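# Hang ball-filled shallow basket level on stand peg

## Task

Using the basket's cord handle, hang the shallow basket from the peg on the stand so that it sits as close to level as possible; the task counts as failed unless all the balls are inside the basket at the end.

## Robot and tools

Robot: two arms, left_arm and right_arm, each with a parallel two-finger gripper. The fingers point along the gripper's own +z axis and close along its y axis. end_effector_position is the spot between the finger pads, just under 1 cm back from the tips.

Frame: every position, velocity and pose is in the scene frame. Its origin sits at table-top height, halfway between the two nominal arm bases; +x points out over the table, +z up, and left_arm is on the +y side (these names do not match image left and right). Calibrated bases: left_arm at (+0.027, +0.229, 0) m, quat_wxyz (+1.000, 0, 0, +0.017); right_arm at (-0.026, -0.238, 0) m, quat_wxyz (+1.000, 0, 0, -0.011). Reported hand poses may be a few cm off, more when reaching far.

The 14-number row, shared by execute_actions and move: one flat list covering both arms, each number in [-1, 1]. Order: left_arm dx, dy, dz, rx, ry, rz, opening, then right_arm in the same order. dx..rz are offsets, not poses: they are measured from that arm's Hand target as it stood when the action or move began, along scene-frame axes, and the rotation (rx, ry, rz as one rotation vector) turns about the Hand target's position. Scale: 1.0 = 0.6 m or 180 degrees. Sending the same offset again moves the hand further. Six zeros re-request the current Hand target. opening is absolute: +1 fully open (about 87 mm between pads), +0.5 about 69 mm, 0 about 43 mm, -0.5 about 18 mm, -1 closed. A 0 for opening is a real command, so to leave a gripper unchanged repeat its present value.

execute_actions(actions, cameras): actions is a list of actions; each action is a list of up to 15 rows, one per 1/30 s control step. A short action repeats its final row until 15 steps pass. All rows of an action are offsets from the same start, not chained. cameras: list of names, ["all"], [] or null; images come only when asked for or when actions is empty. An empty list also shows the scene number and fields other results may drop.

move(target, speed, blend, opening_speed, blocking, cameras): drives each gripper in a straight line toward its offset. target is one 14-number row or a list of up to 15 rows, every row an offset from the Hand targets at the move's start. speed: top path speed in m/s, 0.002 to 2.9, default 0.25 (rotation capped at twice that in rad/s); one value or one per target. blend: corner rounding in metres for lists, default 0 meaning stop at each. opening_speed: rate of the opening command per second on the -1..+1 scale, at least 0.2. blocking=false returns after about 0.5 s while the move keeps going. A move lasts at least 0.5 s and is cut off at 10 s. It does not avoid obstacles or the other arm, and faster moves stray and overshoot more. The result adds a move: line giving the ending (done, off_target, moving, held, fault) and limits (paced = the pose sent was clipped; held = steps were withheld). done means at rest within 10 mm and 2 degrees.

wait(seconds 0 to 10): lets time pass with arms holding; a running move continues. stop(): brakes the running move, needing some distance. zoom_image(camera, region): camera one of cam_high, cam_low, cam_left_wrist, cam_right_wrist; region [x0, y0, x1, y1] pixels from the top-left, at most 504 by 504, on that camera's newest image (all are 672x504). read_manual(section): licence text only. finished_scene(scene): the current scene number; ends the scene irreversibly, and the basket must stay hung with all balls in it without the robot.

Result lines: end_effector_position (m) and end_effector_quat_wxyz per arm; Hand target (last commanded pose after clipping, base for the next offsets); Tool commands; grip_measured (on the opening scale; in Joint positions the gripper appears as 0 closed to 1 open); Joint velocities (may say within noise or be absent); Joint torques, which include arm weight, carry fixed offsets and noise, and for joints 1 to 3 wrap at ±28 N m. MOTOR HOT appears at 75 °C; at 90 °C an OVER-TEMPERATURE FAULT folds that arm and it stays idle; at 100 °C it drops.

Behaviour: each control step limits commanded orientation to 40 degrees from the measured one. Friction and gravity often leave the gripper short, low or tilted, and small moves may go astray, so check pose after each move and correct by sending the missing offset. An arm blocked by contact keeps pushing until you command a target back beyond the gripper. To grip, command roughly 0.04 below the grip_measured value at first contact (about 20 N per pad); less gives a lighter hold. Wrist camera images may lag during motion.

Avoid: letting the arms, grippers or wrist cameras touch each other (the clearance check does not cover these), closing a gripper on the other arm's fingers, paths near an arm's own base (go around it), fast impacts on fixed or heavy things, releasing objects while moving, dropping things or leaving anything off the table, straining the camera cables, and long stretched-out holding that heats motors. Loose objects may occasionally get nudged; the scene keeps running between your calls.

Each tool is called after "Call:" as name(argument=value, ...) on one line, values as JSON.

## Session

Call:
execute_actions(actions=[])

Call:
zoom_image(camera="cam_high", region=[230, 150, 530, 370])

Call:
zoom_image(camera="cam_low", region=[260, 120, 500, 310])

Scene clock: 0.00 s.
left_arm: end_effector_position=(+0.3318, +0.0603, +0.2361) grip_measured=+1.000 end_effector_quat_wxyz=(+0.542, +0.257, +0.748, -0.285) | right_arm: end_effector_position=(+0.3008, -0.1468, +0.1264) grip_measured=+0.962 end_effector_quat_wxyz=(+0.577, -0.099, +0.773, +0.246)
Joint positions: left_arm=[-0.274 1.023 0.794 -0.071 0.554 0.008 1] | right_arm=[0.02 1.115 0.337 0.529 -0.52 0.15 0.981]
Joint velocities: within noise
Joint torques (N m): no reading
Heat: left arm: 30 °C; right arm: 34 °C.
Hand target: left_arm +0.3321, +0.0602, +0.2408; +0.546, +0.258, +0.745, -0.284 | right_arm +0.3011, -0.1466, +0.1278; +0.577, -0.100, +0.773, +0.246
Tool commands: left_gripper/opening=+1.0 right_gripper/opening=+1.0
camera_calibration:
cam_left_wrist: T_world_to_cam=[[-0.675853, -0.720205, 0.156613, 0.228159], [-0.708928, 0.577109, -0.405422, 0.315666], [0.201604, -0.385033, -0.900614, 0.312536], [0, 0, 0, 1]] pos_world=[0.314978, 0.102485, 0.373719]
cam_right_wrist: T_world_to_cam=[[0.435298, -0.859405, -0.268213, -0.224504], [-0.852496, -0.297699, -0.429681, 0.287682], [0.289423, 0.41569, -0.862228, 0.226302], [0, 0, 0, 1]] pos_world=[0.277477, -0.201369, 0.258521]

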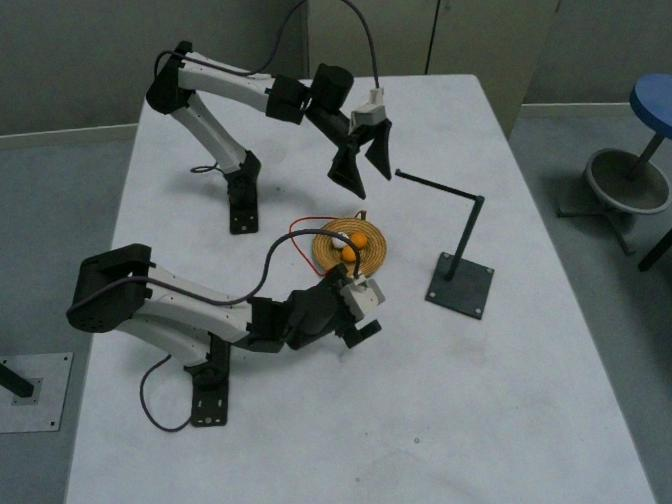

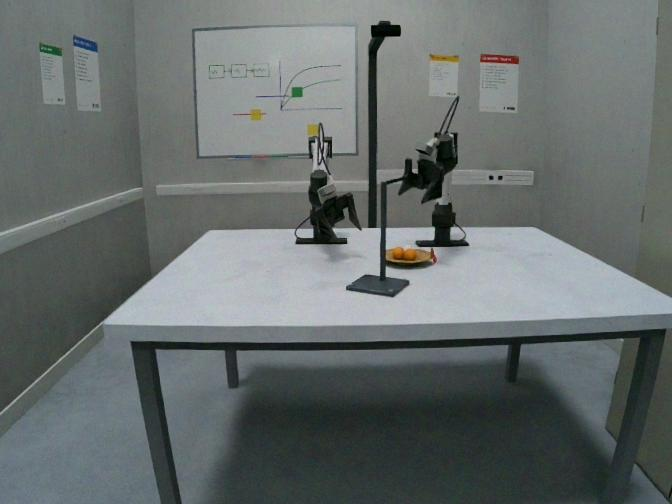

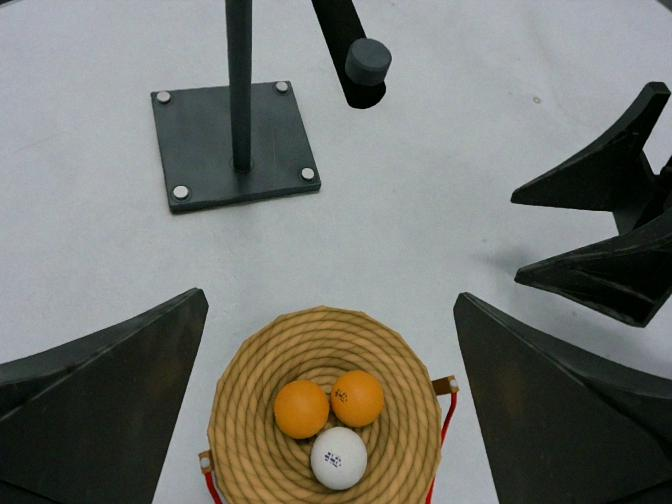

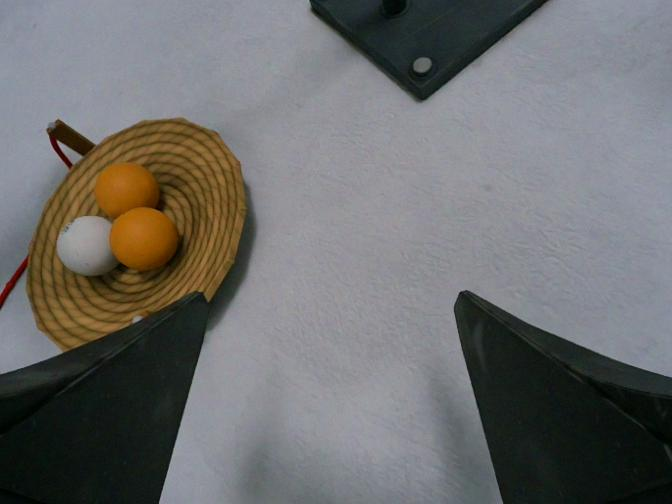

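Scaled by 1.680 from the camera's 672x504 image, which has a finer 960x720 frame.

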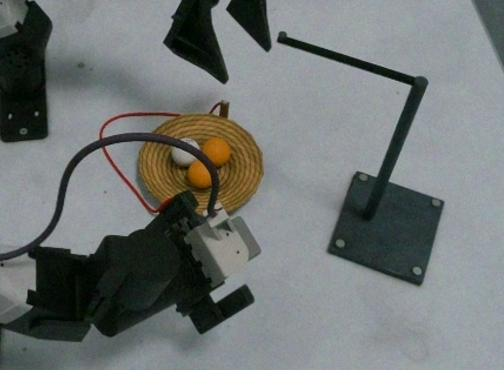

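Scaled by 2.100 from the camera's 672x504 image, which has a finer 960x720 frame.

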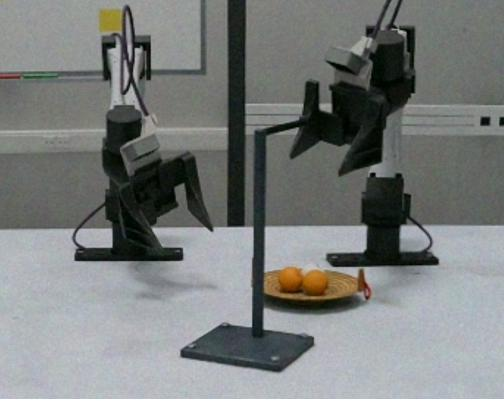

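Call:
move(target=[[-0.133,0.333,0.033,0,0,0,0,-0.05,-0.03,0.15,0,0,0,0.4],[-0.133,0.333,0.033,0,0,0,0,-0.1685,0.2527,0.2037,-0.1686,0.048,0.2152,0.4]], blend=[0.01,0], cameras=["all"])

Call:
zoom_image(camera="cam_right_wrist", region=[100, 0, 600, 320])

Scene clock: 33.07 s.
left_arm: end_effector_position=(+0.2516, +0.2581, +0.2571) grip_measured=+0.000 end_effector_quat_wxyz=(+0.554, +0.212, +0.771, -0.233) | right_arm: end_effector_position=(+0.1997, +0.0053, +0.2487) grip_measured=+0.400 end_effector_quat_wxyz=(+0.367, -0.468, +0.771, +0.227)
Joint positions: left_arm=[0.861 1.182 1.189 -1.549 1.289 1.41 0.5] | right_arm=[0.712 1.233 1.305 -0.793 -0.316 -0.258 0.7]
Joint torques (N m): left_arm=[-0.36 -1.11 7.73 0.35 0.51 0.28] | right_arm=[-0.18 -2.29 9.5 1.6 0.09 -0.11]
Heat: left arm: 37 °C; right arm: 38 °C.
Hand target: left_arm +0.2523, +0.2600, +0.2605; +0.546, +0.258, +0.745, -0.284 | right_arm +0.2000, +0.0050, +0.2500; +0.360, -0.473, +0.773, +0.221
Off the commanded pose: left_arm 0.004 m, 8 deg | right_arm 0.001 m, 1 deg.
joint sent to its limit (left arm) — joint 4 (wrist pitch), lower limit. The joint targets are off in orientation, not in position.
move: off_target (left_arm)
camera_calibration:
cam_left_wrist: T_world_to_cam=[[-0.566236, -0.813457, 0.132907, 0.315701], [-0.786598, 0.48513, -0.381986, 0.190379], [0.246252, -0.320839, -0.914561, 0.399434], [0, 0, 0, 1]] pos_world=[0.230152, 0.292604, 0.39607]
cam_right_wrist: T_world_to_cam=[[0.887629, -0.460474, -0.00887609, -0.173992], [-0.46054, -0.887604, -0.00788801, 0.119364], [-0.00424623, 0.0110894, -0.999929, 0.392744], [0, 0, 0, 1]] pos_world=[0.21108, 0.021474, 0.392114]

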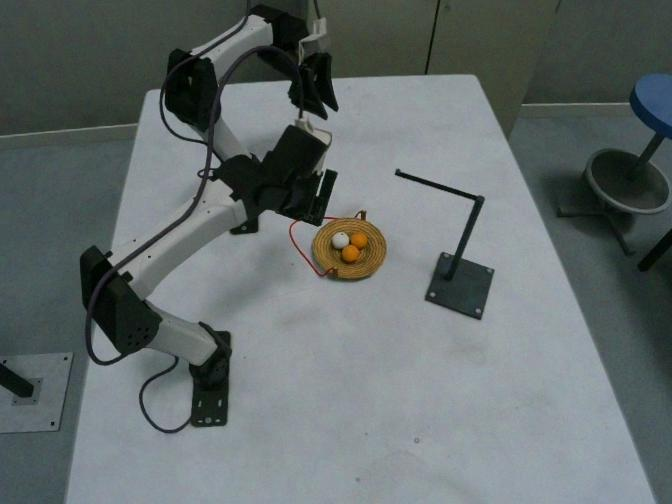

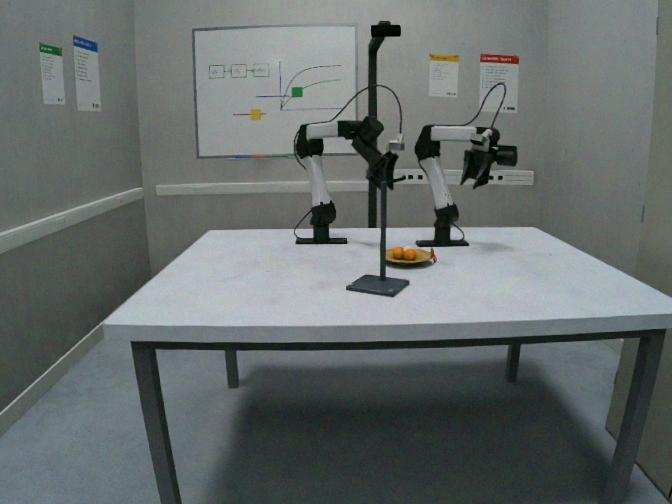

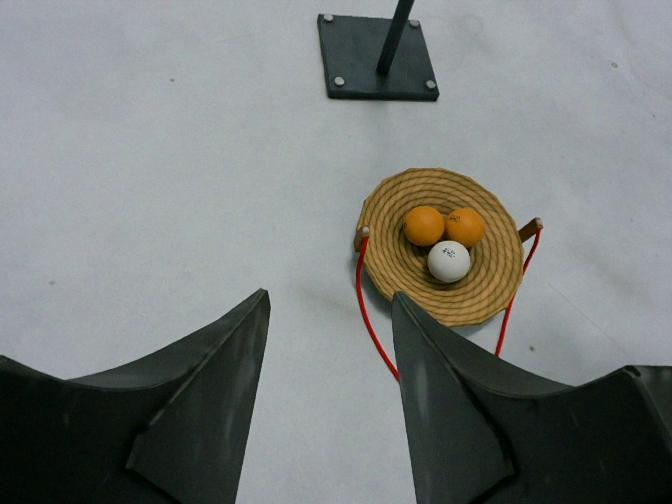

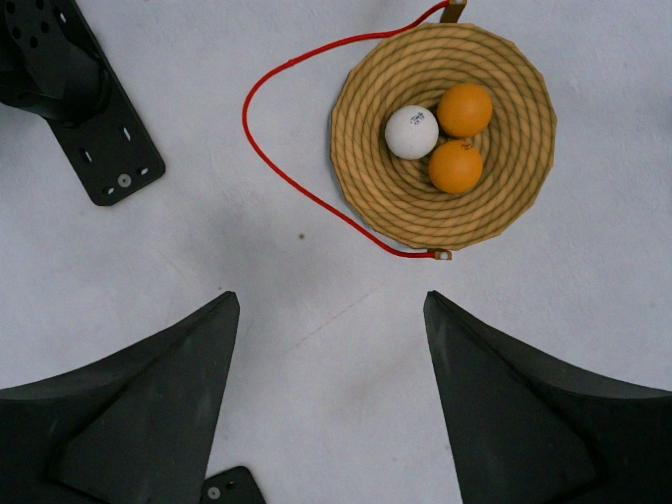

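Scaled by 1.008 from the camera's 672x504 image, which has a finer 960x720 frame.

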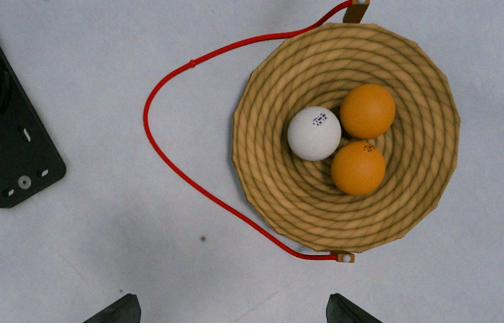

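Call:
zoom_image(camera="cam_right_wrist", region=[230, 0, 480, 140])

Call:
zoom_image(camera="cam_right_wrist", region=[230, 130, 480, 270])

Scaled by 2.016 from the camera's 672x504 image, which has a finer 960x720 frame.

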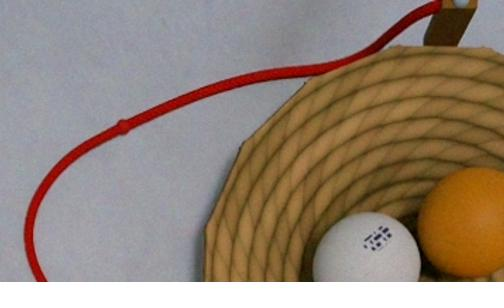

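Scaled by 2.016 from the camera's 672x504 image, which has a finer 960x720 frame.

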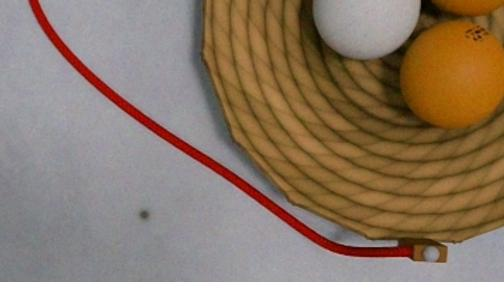

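Call:
move(target=[0,0,0,0,0,0,0,-0.0417,0.2717,-0.3167,0,0,0,0], cameras=["cam_right_wrist"])

Scene clock: 91.60 s.
left_arm: end_effector_position=(+0.2516, +0.2581, +0.2571) grip_measured=+0.000 end_effector_quat_wxyz=(+0.554, +0.212, +0.771, -0.233) | right_arm: end_effector_position=(+0.1740, +0.1668, +0.0670) grip_measured=+0.000 end_effector_quat_wxyz=(+0.362, -0.478, +0.768, +0.223)
Joint positions: left_arm=[0.861 1.182 1.189 -1.549 1.289 1.41 0.5] | right_arm=[1.136 1.732 1.015 0.025 0.002 -0.002 0.5]
Joint torques (N m): left_arm=[-0.38 -1.1 7.75 0.35 0.52 0.28] | right_arm=[-0.42 -6.16 6.41 2.16 0.27 0.16]
Heat: left arm: 42 °C; right arm: 42 °C.
Hand target: left_arm +0.2523, +0.2600, +0.2605; +0.546, +0.258, +0.745, -0.284 | right_arm +0.1751, +0.1681, +0.0600; +0.360, -0.473, +0.773, +0.221
Off the commanded pose: left_arm 0.004 m, 8 deg | right_arm 0.007 m, 1 deg.
joint sent to its limit (left arm) — joint 4 (wrist pitch), lower limit. The joint targets are off in orientation, not in position.
move: off_target (left_arm)
camera_calibration:
cam_right_wrist: T_world_to_cam=[[0.89575, -0.444557, 0.000981057, -0.0831392], [-0.444554, -0.895732, 0.00593265, 0.247078], [-0.00175864, -0.00575031, -0.999982, 0.211605], [0, 0, 0, 1]] pos_world=[0.184684, 0.185573, 0.210217]
Images, in order (width x height): cam_right_wrist 672x504.

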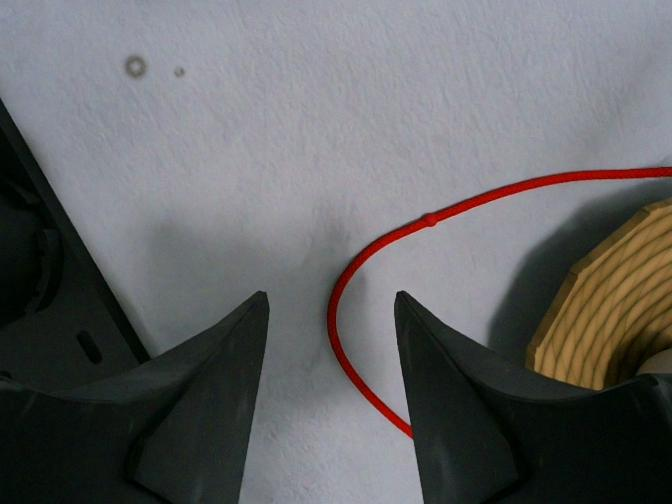

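Call:
move(target=[0,0,0,0,0,0,0,-0.01,-0.02,-0.045,0,0,0,-0.3], cameras=["cam_right_wrist"], speed=0.12)

Scene clock: 113.73 s.
left_arm: end_effector_position=(+0.2516, +0.2581, +0.2571) grip_measured=+0.000 end_effector_quat_wxyz=(+0.554, +0.212, +0.771, -0.233) | right_arm: end_effector_position=(+0.1704, +0.1593, +0.0466) grip_measured=-0.300 end_effector_quat_wxyz=(+0.368, -0.476, +0.765, +0.227)
Joint positions: left_arm=[0.861 1.182 1.189 -1.549 1.289 1.41 0.5] | right_arm=[1.136 1.739 0.917 0.146 0.003 -0.001 0.35]
Joint torques (N m): left_arm=[-0.38 -1.14 7.73 0.35 0.51 0.28] | right_arm=[-0.08 -5.79 4.77 2.24 0.18 0.16]
Heat: left arm: 43 °C; right arm: 41 °C.
Hand target: left_arm +0.2523, +0.2600, +0.2605; +0.546, +0.258, +0.745, -0.284 | right_arm +0.1690, +0.1561, +0.0330; +0.360, -0.473, +0.773, +0.221
Off the commanded pose: left_arm 0.004 m, 8 deg | right_arm 0.014 m, 1 deg.
joint sent to its limit (left arm) — joint 4 (wrist pitch), lower limit. The joint targets are off in orientation, not in position.
move: off_target (left_arm, right_arm)
camera_calibration:
cam_right_wrist: T_world_to_cam=[[0.895365, -0.445332, 0.00106909, -0.0830327], [-0.445298, -0.895321, -0.01053, 0.239622], [0.00564651, 0.00895209, -0.999944, 0.187518], [0, 0, 0, 1]] pos_world=[0.179989, 0.175882, 0.19012]
Images, in order (width x height): cam_right_wrist 672x504.

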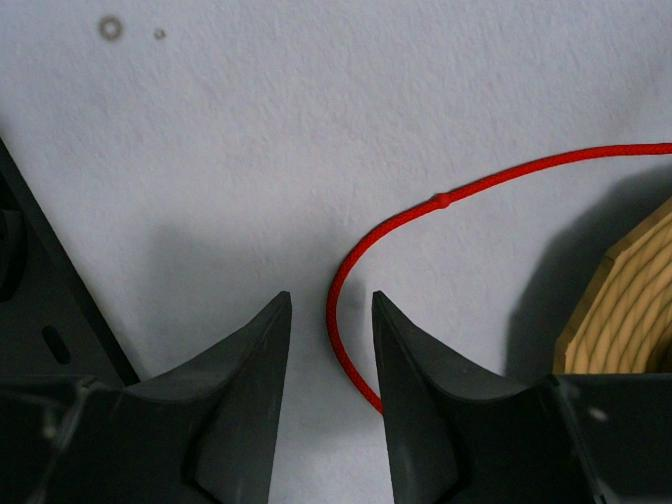

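Call:
move(target=[0,0,0,0,0,0,0,-0.0058,-0.0068,-0.0383,0,0,0,-0.4], cameras=["cam_right_wrist"], speed=0.06)

Scene clock: 121.67 s.
left_arm: end_effector_position=(+0.2516, +0.2581, +0.2571) grip_measured=+0.000 end_effector_quat_wxyz=(+0.554, +0.212, +0.771, -0.233) | right_arm: end_effector_position=(+0.1706, +0.1592, +0.0336) grip_measured=-0.400 end_effector_quat_wxyz=(+0.380, -0.471, +0.761, +0.234)
Joint positions: left_arm=[0.861 1.182 1.189 -1.549 1.289 1.41 0.5] | right_arm=[1.136 1.764 0.859 0.26 0.005 0.002 0.3]
Joint torques (N m): left_arm=[-0.35 -1.13 7.76 0.35 0.51 0.28] | right_arm=[0.24 -4.83 4.33 2.17 0.17 0.14]
Heat: left arm: 43 °C; right arm: 41 °C.
Hand target: left_arm +0.2523, +0.2600, +0.2605; +0.546, +0.258, +0.745, -0.284 | right_arm +0.1655, +0.1520, +0.0101; +0.360, -0.473, +0.773, +0.221
Off the commanded pose: left_arm 0.004 m, 8 deg | right_arm 0.025 m, 3 deg.
joint sent to its limit (left arm) — joint 4 (wrist pitch), lower limit. The joint targets are off in orientation, not in position.
move: off_target (left_arm, right_arm)
camera_calibration:
cam_right_wrist: T_world_to_cam=[[0.893574, -0.448915, -0.000399124, -0.082306], [-0.448551, -0.892814, -0.0410489, 0.240741], [0.0180711, 0.0368593, -0.999157, 0.167916], [0, 0, 0, 1]] pos_world=[0.178497, 0.171799, 0.177624]
Images, in order (width x height): cam_right_wrist 672x504.

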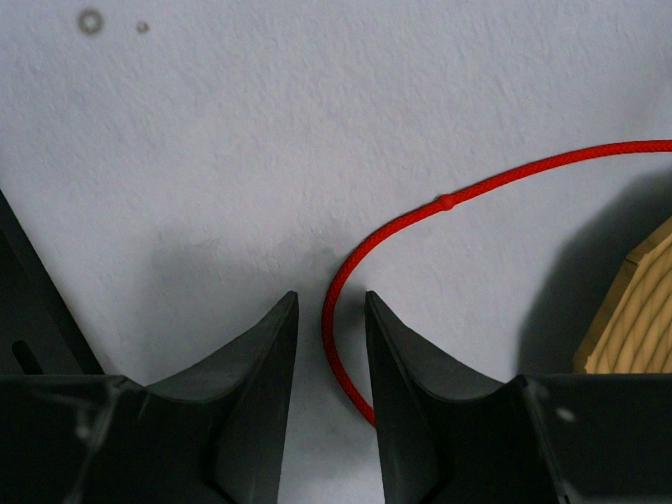

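Call:
move(target=[0,0,0,0,0,0,0,0.0,0.002,-0.01,0,0,0,-0.4], cameras=["cam_right_wrist"], speed=0.05)

Scene clock: 129.40 s.
left_arm: end_effector_position=(+0.2516, +0.2581, +0.2571) grip_measured=+0.000 end_effector_quat_wxyz=(+0.554, +0.212, +0.771, -0.233) | right_arm: end_effector_position=(+0.1718, +0.1646, +0.0337) grip_measured=-0.400 end_effector_quat_wxyz=(+0.388, -0.469, +0.756, +0.240)
Joint positions: left_arm=[0.861 1.182 1.189 -1.549 1.289 1.41 0.5] | right_arm=[1.139 1.779 0.859 0.296 0.006 0.003 0.3]
Joint torques (N m): left_arm=[-0.38 -1.13 7.75 0.35 0.51 0.28] | right_arm=[-0.03 -4.29 3.56 2.01 0.12 0.09]
Heat: left arm: 43 °C; right arm: 41 °C.
Hand target: left_arm +0.2523, +0.2600, +0.2605; +0.546, +0.258, +0.745, -0.284 | right_arm +0.1655, +0.1532, +0.0040; +0.360, -0.473, +0.773, +0.221
Off the commanded pose: left_arm 0.004 m, 8 deg | right_arm 0.032 m, 4 deg.
joint sent to its limit (left arm) — joint 4 (wrist pitch), lower limit. The joint targets are off in orientation, not in position.
move: off_target (left_arm, right_arm)
camera_calibration:
cam_right_wrist: T_world_to_cam=[[0.894377, -0.447314, -0.00105329, -0.0813992], [-0.446502, -0.892607, -0.0623687, 0.246354], [0.0269582, 0.0562514, -0.998053, 0.163066], [0, 0, 0, 1]] pos_world=[0.178403, 0.174313, 0.178028]
Images, in order (width x height): cam_right_wrist 672x504.

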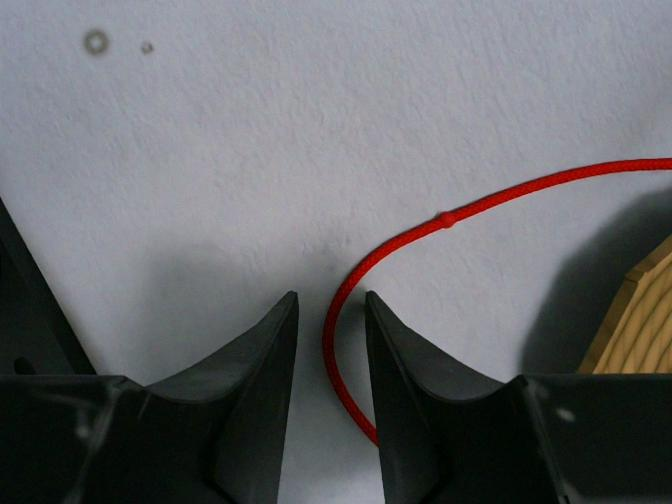

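Call:
move(target=[[0,0,0,0,0,0,0,0,0,0.0767,0,0,0,-0.4],[0,0,0,0,0,0,0,0,0,0.027,0,0,0,-0.4]], speed=0.08, cameras=["cam_right_wrist"])

Scene clock: 165.40 s.
left_arm: end_effector_position=(+0.2516, +0.2581, +0.2571) grip_measured=+0.000 end_effector_quat_wxyz=(+0.554, +0.212, +0.771, -0.233) | right_arm: end_effector_position=(+0.1682, +0.1567, +0.0349) grip_measured=-0.400 end_effector_quat_wxyz=(+0.369, -0.474, +0.766, +0.228)
Joint positions: left_arm=[0.861 1.182 1.189 -1.549 1.289 1.41 0.5] | right_arm=[1.139 1.755 0.878 0.204 0.007 0.004 0.3]
Joint torques (N m): left_arm=[-0.36 -1.11 7.75 0.35 0.51 0.28] | right_arm=[-0.24 -5.55 4.77 2.19 0.14 0.08]
Heat: left arm: 44 °C; right arm: 39 °C.
Hand target: left_arm +0.2523, +0.2600, +0.2605; +0.546, +0.258, +0.745, -0.284 | right_arm +0.1655, +0.1532, +0.0202; +0.360, -0.473, +0.773, +0.221
Off the commanded pose: left_arm 0.004 m, 8 deg | right_arm 0.015 m, 2 deg.
joint sent to its limit (left arm) — joint 4 (wrist pitch), lower limit. The joint targets are off in orientation, not in position.
move: off_target (left_arm, right_arm)
camera_calibration:
cam_right_wrist: T_world_to_cam=[[0.893751, -0.448564, -0.000476884, -0.0813986], [-0.448531, -0.893671, -0.0131424, 0.236545], [0.00546903, 0.0119599, -0.999914, 0.175464], [0, 0, 0, 1]] pos_world=[0.177888, 0.172782, 0.178519]
Images, in order (width x height): cam_right_wrist 672x504.

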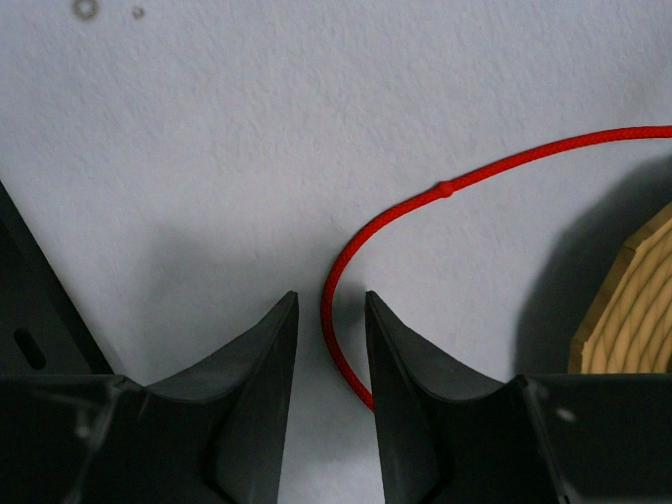

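Call:
move(target=[0,0,0,0,0,0,0,0,-0.003,-0.025,0,0,0,-0.4], speed=0.08, cameras=["cam_right_wrist"])

Call:
zoom_image(camera="cam_right_wrist", region=[240, 220, 440, 370])

Scene clock: 179.23 s.
left_arm: end_effector_position=(+0.2516, +0.2581, +0.2571) grip_measured=+0.000 end_effector_quat_wxyz=(+0.554, +0.212, +0.771, -0.233) | right_arm: end_effector_position=(+0.1709, +0.1622, +0.0337) grip_measured=-0.400 end_effector_quat_wxyz=(+0.387, -0.469, +0.757, +0.239)
Joint positions: left_arm=[0.861 1.182 1.189 -1.549 1.289 1.41 0.5] | right_arm=[1.139 1.771 0.851 0.293 0.008 0.004 0.3]
Joint torques (N m): left_arm=[-0.35 -1.13 7.75 0.35 0.51 0.28] | right_arm=[-0.2 -4.21 4.04 2.07 0.14 0.09]
Heat: left arm: 45 °C; right arm: 39 °C.
Hand target: left_arm +0.2523, +0.2600, +0.2605; +0.546, +0.258, +0.745, -0.284 | right_arm +0.1655, +0.1514, +0.0053; +0.360, -0.473, +0.773, +0.221
Off the commanded pose: left_arm 0.004 m, 8 deg | right_arm 0.031 m, 4 deg.
joint sent to its limit (left arm) — joint 4 (wrist pitch), lower limit. The joint targets are off in orientation, not in position.
move: off_target (left_arm, right_arm)
camera_calibration:
cam_right_wrist: T_world_to_cam=[[0.893645, -0.448773, -0.000739289, -0.0813429], [-0.448022, -0.892052, -0.0593335, 0.243881], [0.0259678, 0.0533543, -0.998238, 0.163806], [0, 0, 0, 1]] pos_world=[0.177702, 0.17231, 0.177927]
Images, in order (width x height): cam_right_wrist 672x504.

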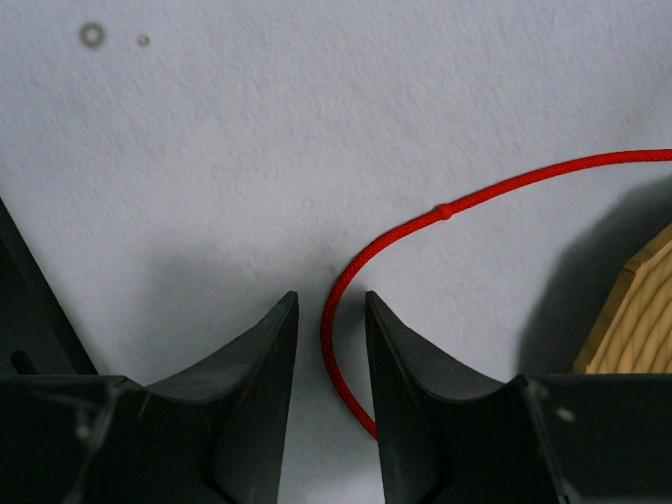

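Scaled by 2.520 from the camera's 672x504 image, which has a finer 960x720 frame.

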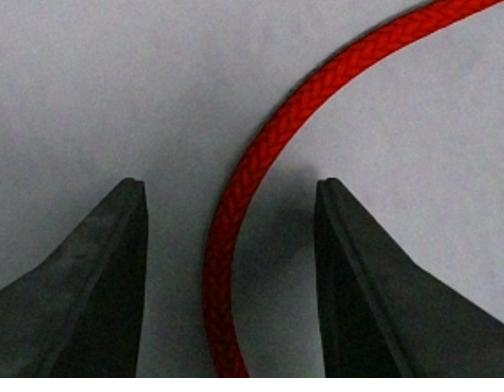

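Call:
move(target=[[0,0,0,0,0,0,0,0,0,0.075,0,0,0,-0.4],[0,0,0,0,0,0,0,0,0,0.0155,0,0,0,-0.4]], speed=0.08, cameras=["cam_right_wrist"])

Scene clock: 187.03 s.
left_arm: end_effector_position=(+0.2516, +0.2581, +0.2571) grip_measured=+0.000 end_effector_quat_wxyz=(+0.554, +0.212, +0.771, -0.233) | right_arm: end_effector_position=(+0.1684, +0.1571, +0.0335) grip_measured=-0.400 end_effector_quat_wxyz=(+0.375, -0.472, +0.764, +0.231)
Joint positions: left_arm=[0.861 1.182 1.189 -1.549 1.289 1.41 0.5] | right_arm=[1.139 1.758 0.862 0.235 0.008 0.004 0.3]
Joint torques (N m): left_arm=[-0.38 -1.14 7.73 0.35 0.51 0.28] | right_arm=[-0.38 -5.11 4.45 2.16 0.13 0.11]
Heat: left arm: 45 °C; right arm: 39 °C.
Hand target: left_arm +0.2523, +0.2600, +0.2605; +0.546, +0.258, +0.745, -0.284 | right_arm +0.1654, +0.1514, +0.0145; +0.360, -0.473, +0.773, +0.221
Off the commanded pose: left_arm 0.004 m, 8 deg | right_arm 0.020 m, 2 deg.
joint sent to its limit (left arm) — joint 4 (wrist pitch), lower limit. The joint targets are off in orientation, not in position.
move: off_target (left_arm, right_arm)
camera_calibration:
cam_right_wrist: T_world_to_cam=[[0.893515, -0.449033, -0.000732442, -0.0812786], [-0.448892, -0.893191, -0.026559, 0.237465], [0.0112716, 0.0240596, -0.999647, 0.171034], [0, 0, 0, 1]] pos_world=[0.177292, 0.17149, 0.177221]
Images, in order (width x height): cam_right_wrist 672x504.

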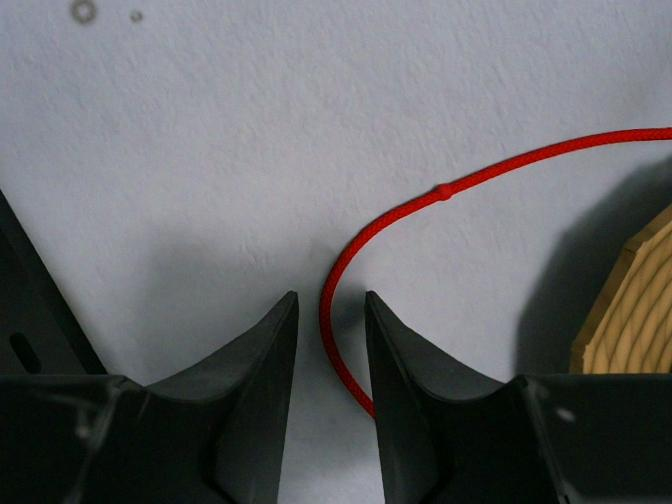

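Call:
move(target=[0,0,0,0,0,0,0,0,0,0,0,0,0,-1], speed=0.08, opening_speed=0.4, cameras=["cam_right_wrist"])

Call:
zoom_image(camera="cam_right_wrist", region=[240, 220, 440, 370])

Scene clock: 193.23 s.
left_arm: end_effector_position=(+0.2516, +0.2581, +0.2571) grip_measured=+0.000 end_effector_quat_wxyz=(+0.554, +0.212, +0.771, -0.233) | right_arm: end_effector_position=(+0.1685, +0.1573, +0.0336) grip_measured=-0.953 end_effector_quat_wxyz=(+0.375, -0.472, +0.763, +0.231)
Joint positions: left_arm=[0.861 1.182 1.189 -1.549 1.289 1.41 0.5] | right_arm=[1.139 1.758 0.862 0.237 0.008 0.004 0.024]
Joint torques (N m): left_arm=[-0.38 -1.11 7.73 0.35 0.52 0.28] | right_arm=[-0.25 -5.12 4.19 2.21 0.15 0.02]
Heat: left arm: 45 °C; right arm: 39 °C.
Hand target: left_arm +0.2523, +0.2600, +0.2605; +0.546, +0.258, +0.745, -0.284 | right_arm +0.1655, +0.1514, +0.0145; +0.360, -0.473, +0.773, +0.221
Off the commanded pose: left_arm 0.004 m, 8 deg | right_arm 0.020 m, 2 deg.
joint sent to its limit (left arm) — joint 4 (wrist pitch), lower limit. The joint targets are off in orientation, not in position.
move: off_target (left_arm, right_arm)
camera_calibration:
cam_right_wrist: T_world_to_cam=[[0.893515, -0.449032, -0.000734421, -0.0812782], [-0.448879, -0.893164, -0.0276785, 0.237663], [0.0117726, 0.0250609, -0.999617, 0.170968], [0, 0, 0, 1]] pos_world=[0.177292, 0.171491, 0.177421]
Images, in order (width x height): cam_right_wrist 672x504.

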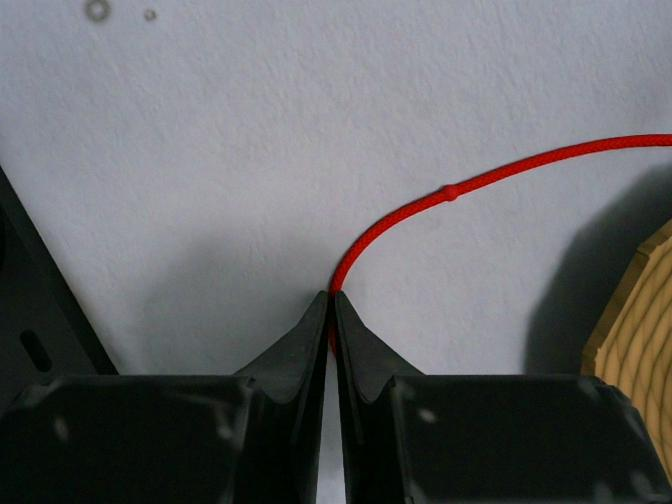

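Scaled by 2.520 from the camera's 672x504 image, which has a finer 960x720 frame.

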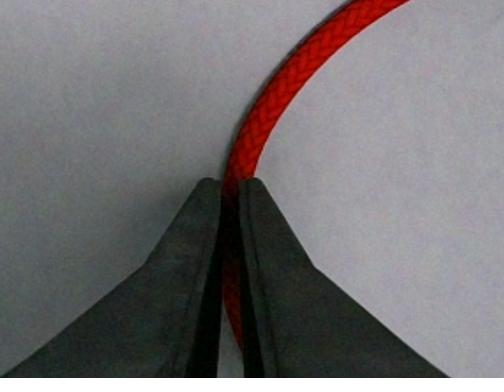

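Call:
move(target=[[0,0,0,0,0,0,0,0.033,-0.02,0.126,0,0,0,-1],[0,0,0,0,0,0,0,0.125,-0.075,0.2425,0,0,0,-1],[0,0,0,0,0,0,0,0.225,-0.145,0.3425,0,0,0,-1],[0,0,0,0,0,0,0,0.225,-0.145,0.425,0.06,-0.03,0,-1]], speed=[0.07,0.08,0.08,0.05], blend=[0.03,0.03,0.02,0], cameras=["all"])

Scene clock: 208.60 s.
left_arm: end_effector_position=(+0.2516, +0.2581, +0.2571) grip_measured=+0.000 end_effector_quat_wxyz=(+0.554, +0.212, +0.771, -0.233) | right_arm: end_effector_position=(+0.3050, +0.0672, +0.2606) grip_measured=-0.953 end_effector_quat_wxyz=(+0.429, -0.451, +0.737, +0.263)
Joint positions: left_arm=[0.861 1.182 1.189 -1.549 1.289 1.41 0.5] | right_arm=[0.629 1.57 1.514 -0.517 -0.424 -0.259 0.024]
Joint torques (N m): left_arm=[-0.36 -1.11 7.73 0.35 0.51 0.28] | right_arm=[-0.8 -9.65 5.35 2.24 -0.2 0.13]
Heat: left arm: 46 °C; right arm: 39 °C.
Hand target: left_arm +0.2523, +0.2600, +0.2605; +0.546, +0.258, +0.745, -0.284 | right_arm +0.3004, +0.0645, +0.2697; +0.439, -0.447, +0.731, +0.271
Off the commanded pose: left_arm 0.004 m, 8 deg | right_arm 0.010 m, 2 deg.
joint sent to its limit (left arm) — joint 4 (wrist pitch), lower limit. The joint targets are off in orientation, not in position.
move: off_target (left_arm)
camera_calibration:
cam_left_wrist: T_world_to_cam=[[-0.566236, -0.813457, 0.132907, 0.315701], [-0.786598, 0.48513, -0.381986, 0.190379], [0.246252, -0.320839, -0.914561, 0.399434], [0, 0, 0, 1]] pos_world=[0.230152, 0.292604, 0.39607]
cam_right_wrist: T_world_to_cam=[[0.889757, -0.456427, -0.00245764, -0.241445], [-0.45028, -0.876868, -0.168377, 0.2608], [0.0746968, 0.150921, -0.98572, 0.367175], [0, 0, 0, 1]] pos_world=[0.304833, 0.0630701, 0.405251]

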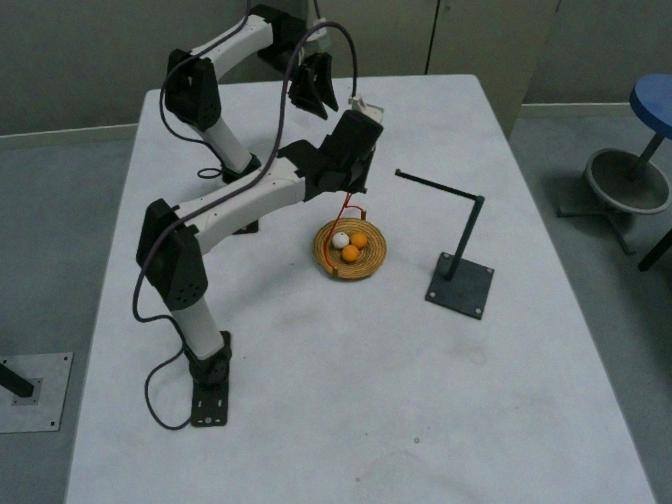

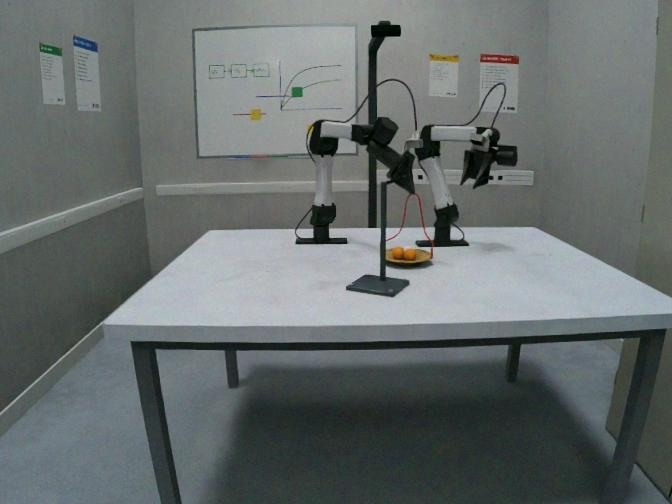

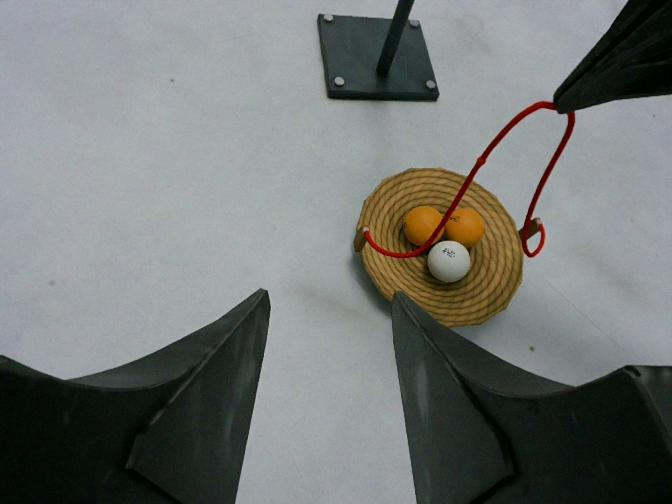

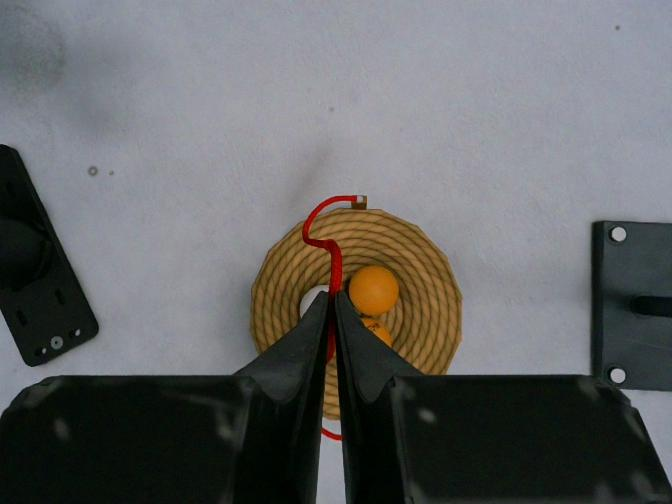

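Call:
move(target=[[0,0,0,0,0,0,0,0.005,0.008,0.08,0,0,0,-1],[0,0,0,0,0,0,0,0.005,0.008,0.18,0.064,-0.0325,0,-1]], speed=[0.03,0.04], blend=[0.01,0], cameras=["all"])

Call:
zoom_image(camera="cam_low", region=[340, 160, 500, 280])

Scene clock: 223.33 s.
left_arm: end_effector_position=(+0.2516, +0.2581, +0.2571) grip_measured=+0.000 end_effector_quat_wxyz=(+0.554, +0.212, +0.771, -0.233) | right_arm: end_effector_position=(+0.3086, +0.0714, +0.3502) grip_measured=-0.953 end_effector_quat_wxyz=(+0.488, -0.417, +0.702, +0.309)
Joint positions: left_arm=[0.861 1.182 1.189 -1.549 1.289 1.41 0.5] | right_arm=[0.6 1.563 1.724 -0.548 -0.491 -0.16 0.024]
Joint torques (N m): left_arm=[-0.36 -1.11 7.75 0.35 0.51 0.28] | right_arm=[-0.68 -9.83 7.21 2.65 -0.2 0.08]
Heat: left arm: 46 °C; right arm: 40 °C.
Hand target: left_arm +0.2523, +0.2600, +0.2605; +0.546, +0.258, +0.745, -0.284 | right_arm +0.3034, +0.0693, +0.3775; +0.518, -0.414, +0.677, +0.319
Off the commanded pose: left_arm 0.004 m, 8 deg | right_arm 0.028 m, 5 deg.
joint sent to its limit (left arm) — joint 4 (wrist pitch), lower limit. The joint targets are off in orientation, not in position.
move: off_target (left_arm, right_arm)
camera_calibration:
cam_left_wrist: T_world_to_cam=[[-0.566236, -0.813457, 0.132907, 0.315701], [-0.786598, 0.48513, -0.381986, 0.190379], [0.246252, -0.320839, -0.914561, 0.399434], [0, 0, 0, 1]] pos_world=[0.230152, 0.292604, 0.39607]
cam_right_wrist: T_world_to_cam=[[0.886047, -0.462588, -0.0305542, -0.231103], [-0.444498, -0.828976, -0.339442, 0.335932], [0.131693, 0.314342, -0.940131, 0.409436], [0, 0, 0, 1]] pos_world=[0.300169, 0.042871, 0.491891]

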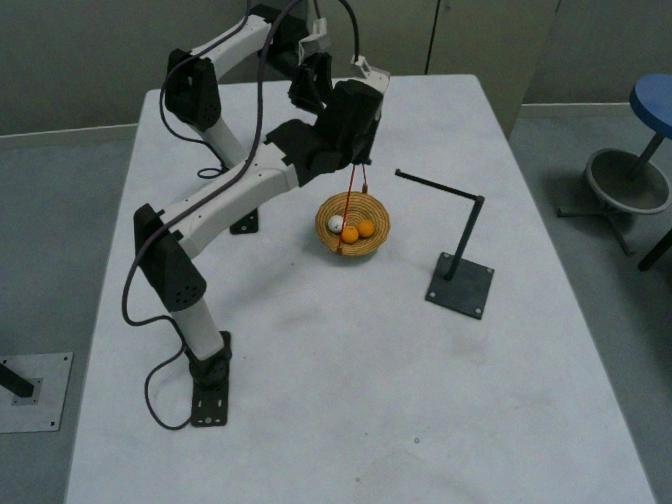

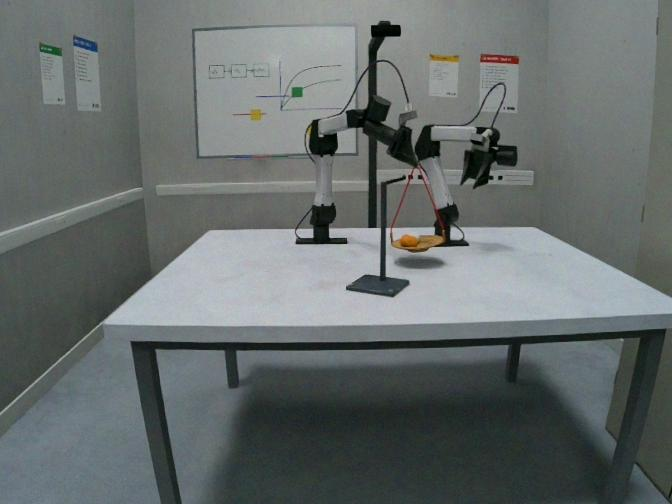

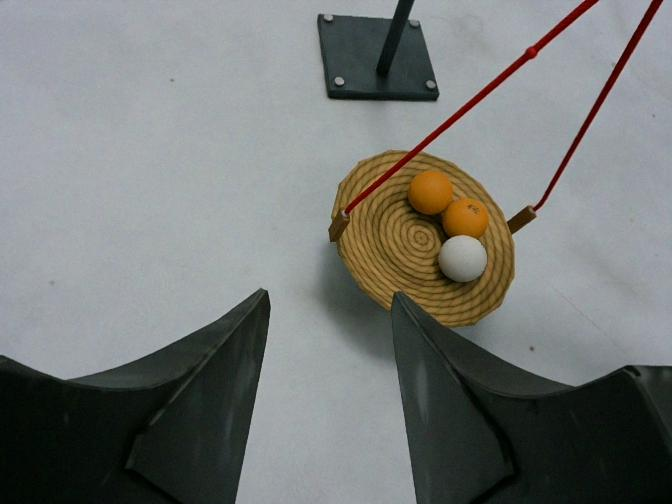

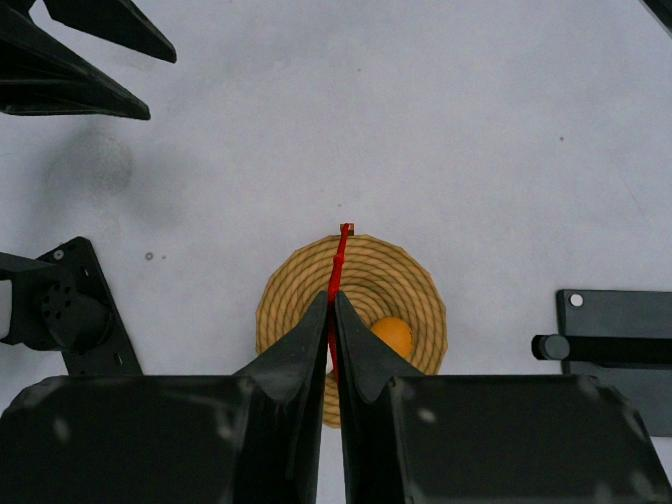

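Scaled by 3.150 from the camera's 672x504 image, which has a finer 960x720 frame.

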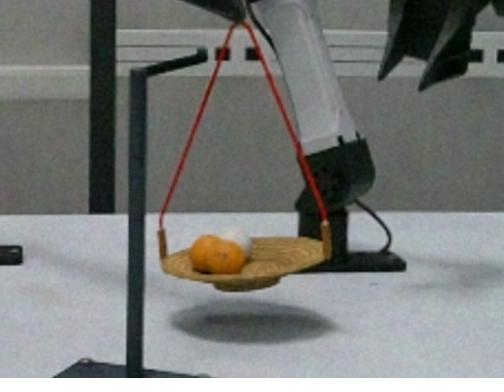

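Call:
move(target=[0,0,0,0,0,0,0,0.0327,-0.0508,0.0375,0,0,0,-1], speed=0.04, cameras=["all"])

Call:
zoom_image(camera="cam_low", region=[340, 160, 500, 280])

Scene clock: 244.07 s.
left_arm: end_effector_position=(+0.2516, +0.2581, +0.2571) grip_measured=+0.000 end_effector_quat_wxyz=(+0.554, +0.212, +0.771, -0.233) | right_arm: end_effector_position=(+0.3199, +0.0363, +0.3918) grip_measured=-0.953 end_effector_quat_wxyz=(+0.512, -0.406, +0.688, +0.316)
Joint positions: left_arm=[0.861 1.182 1.189 -1.549 1.289 1.41 0.5] | right_arm=[0.481 1.563 1.854 -0.633 -0.6 -0.179 0.024]
Joint torques (N m): left_arm=[-0.36 -1.14 7.75 0.35 0.52 0.28] | right_arm=[-0.7 -5.03 9.69 2.14 -0.21 -0.02]
Heat: left arm: 47 °C; right arm: 42 °C.
Hand target: left_arm +0.2523, +0.2600, +0.2605; +0.546, +0.258, +0.745, -0.284 | right_arm +0.3231, +0.0388, +0.4000; +0.518, -0.414, +0.677, +0.319
Off the commanded pose: left_arm 0.004 m, 8 deg | right_arm 0.009 m, 2 deg.
joint sent to its limit (left arm) — joint 4 (wrist pitch), lower limit. The joint targets are off in orientation, not in position.
move: off_target (left_arm)
camera_calibration:
cam_left_wrist: T_world_to_cam=[[-0.566236, -0.813457, 0.132907, 0.315701], [-0.786598, 0.48513, -0.381986, 0.190379], [0.246252, -0.320839, -0.914561, 0.399434], [0, 0, 0, 1]] pos_world=[0.230152, 0.292604, 0.39607]
cam_right_wrist: T_world_to_cam=[[0.881822, -0.471078, -0.0218076, -0.257901], [-0.440569, -0.806456, -0.394369, 0.345394], [0.168192, 0.357371, -0.918693, 0.436414], [0, 0, 0, 1]] pos_world=[0.306191, 0.00109203, 0.531519]

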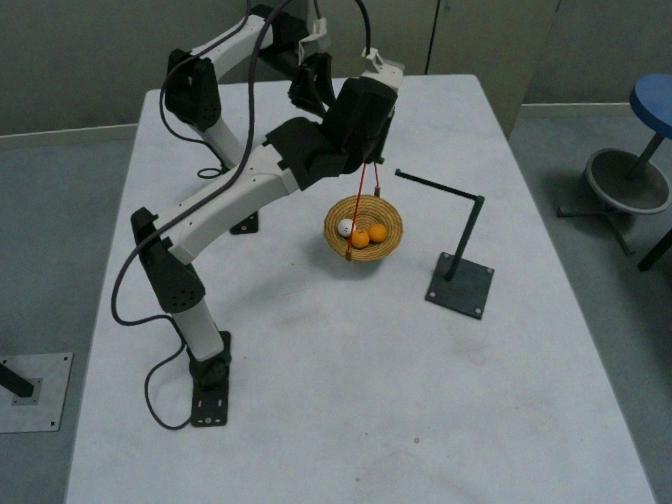

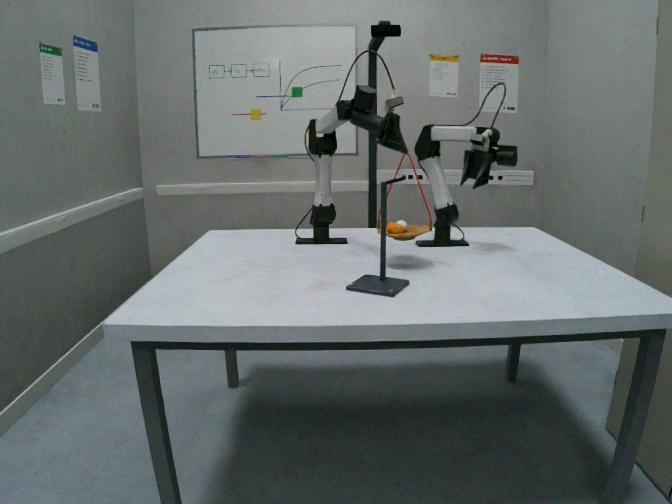

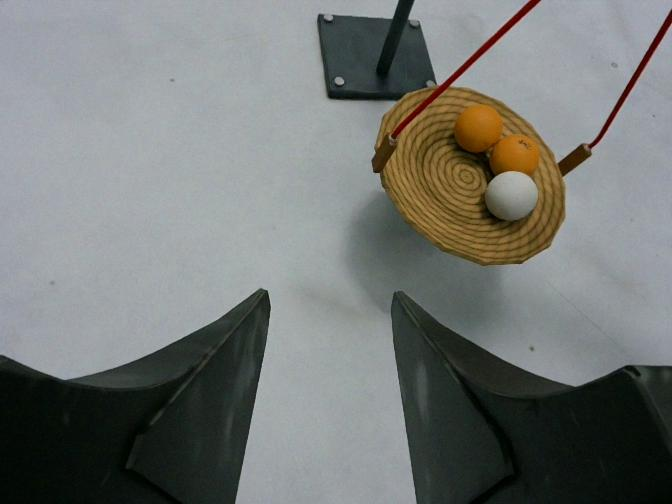

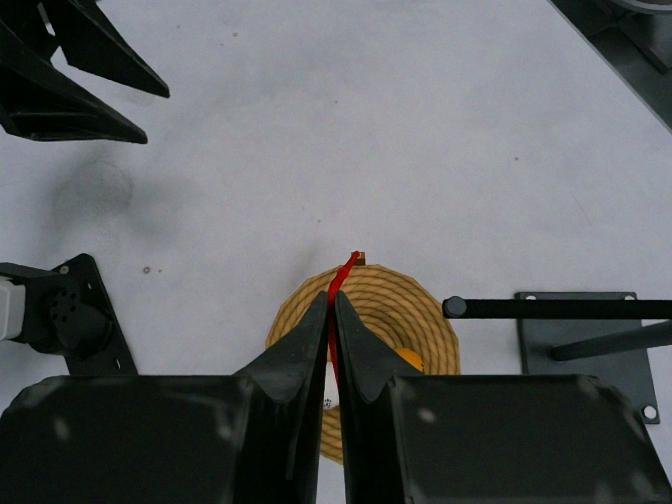

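Scaled by 3.150 from the camera's 672x504 image, which has a finer 960x720 frame.

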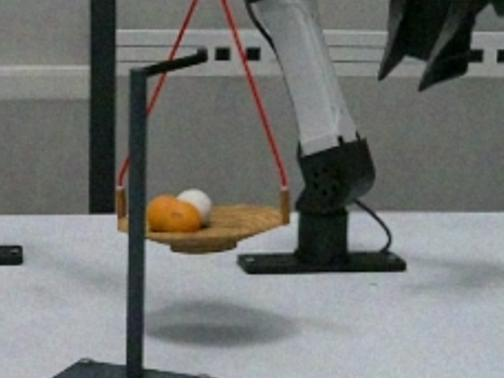

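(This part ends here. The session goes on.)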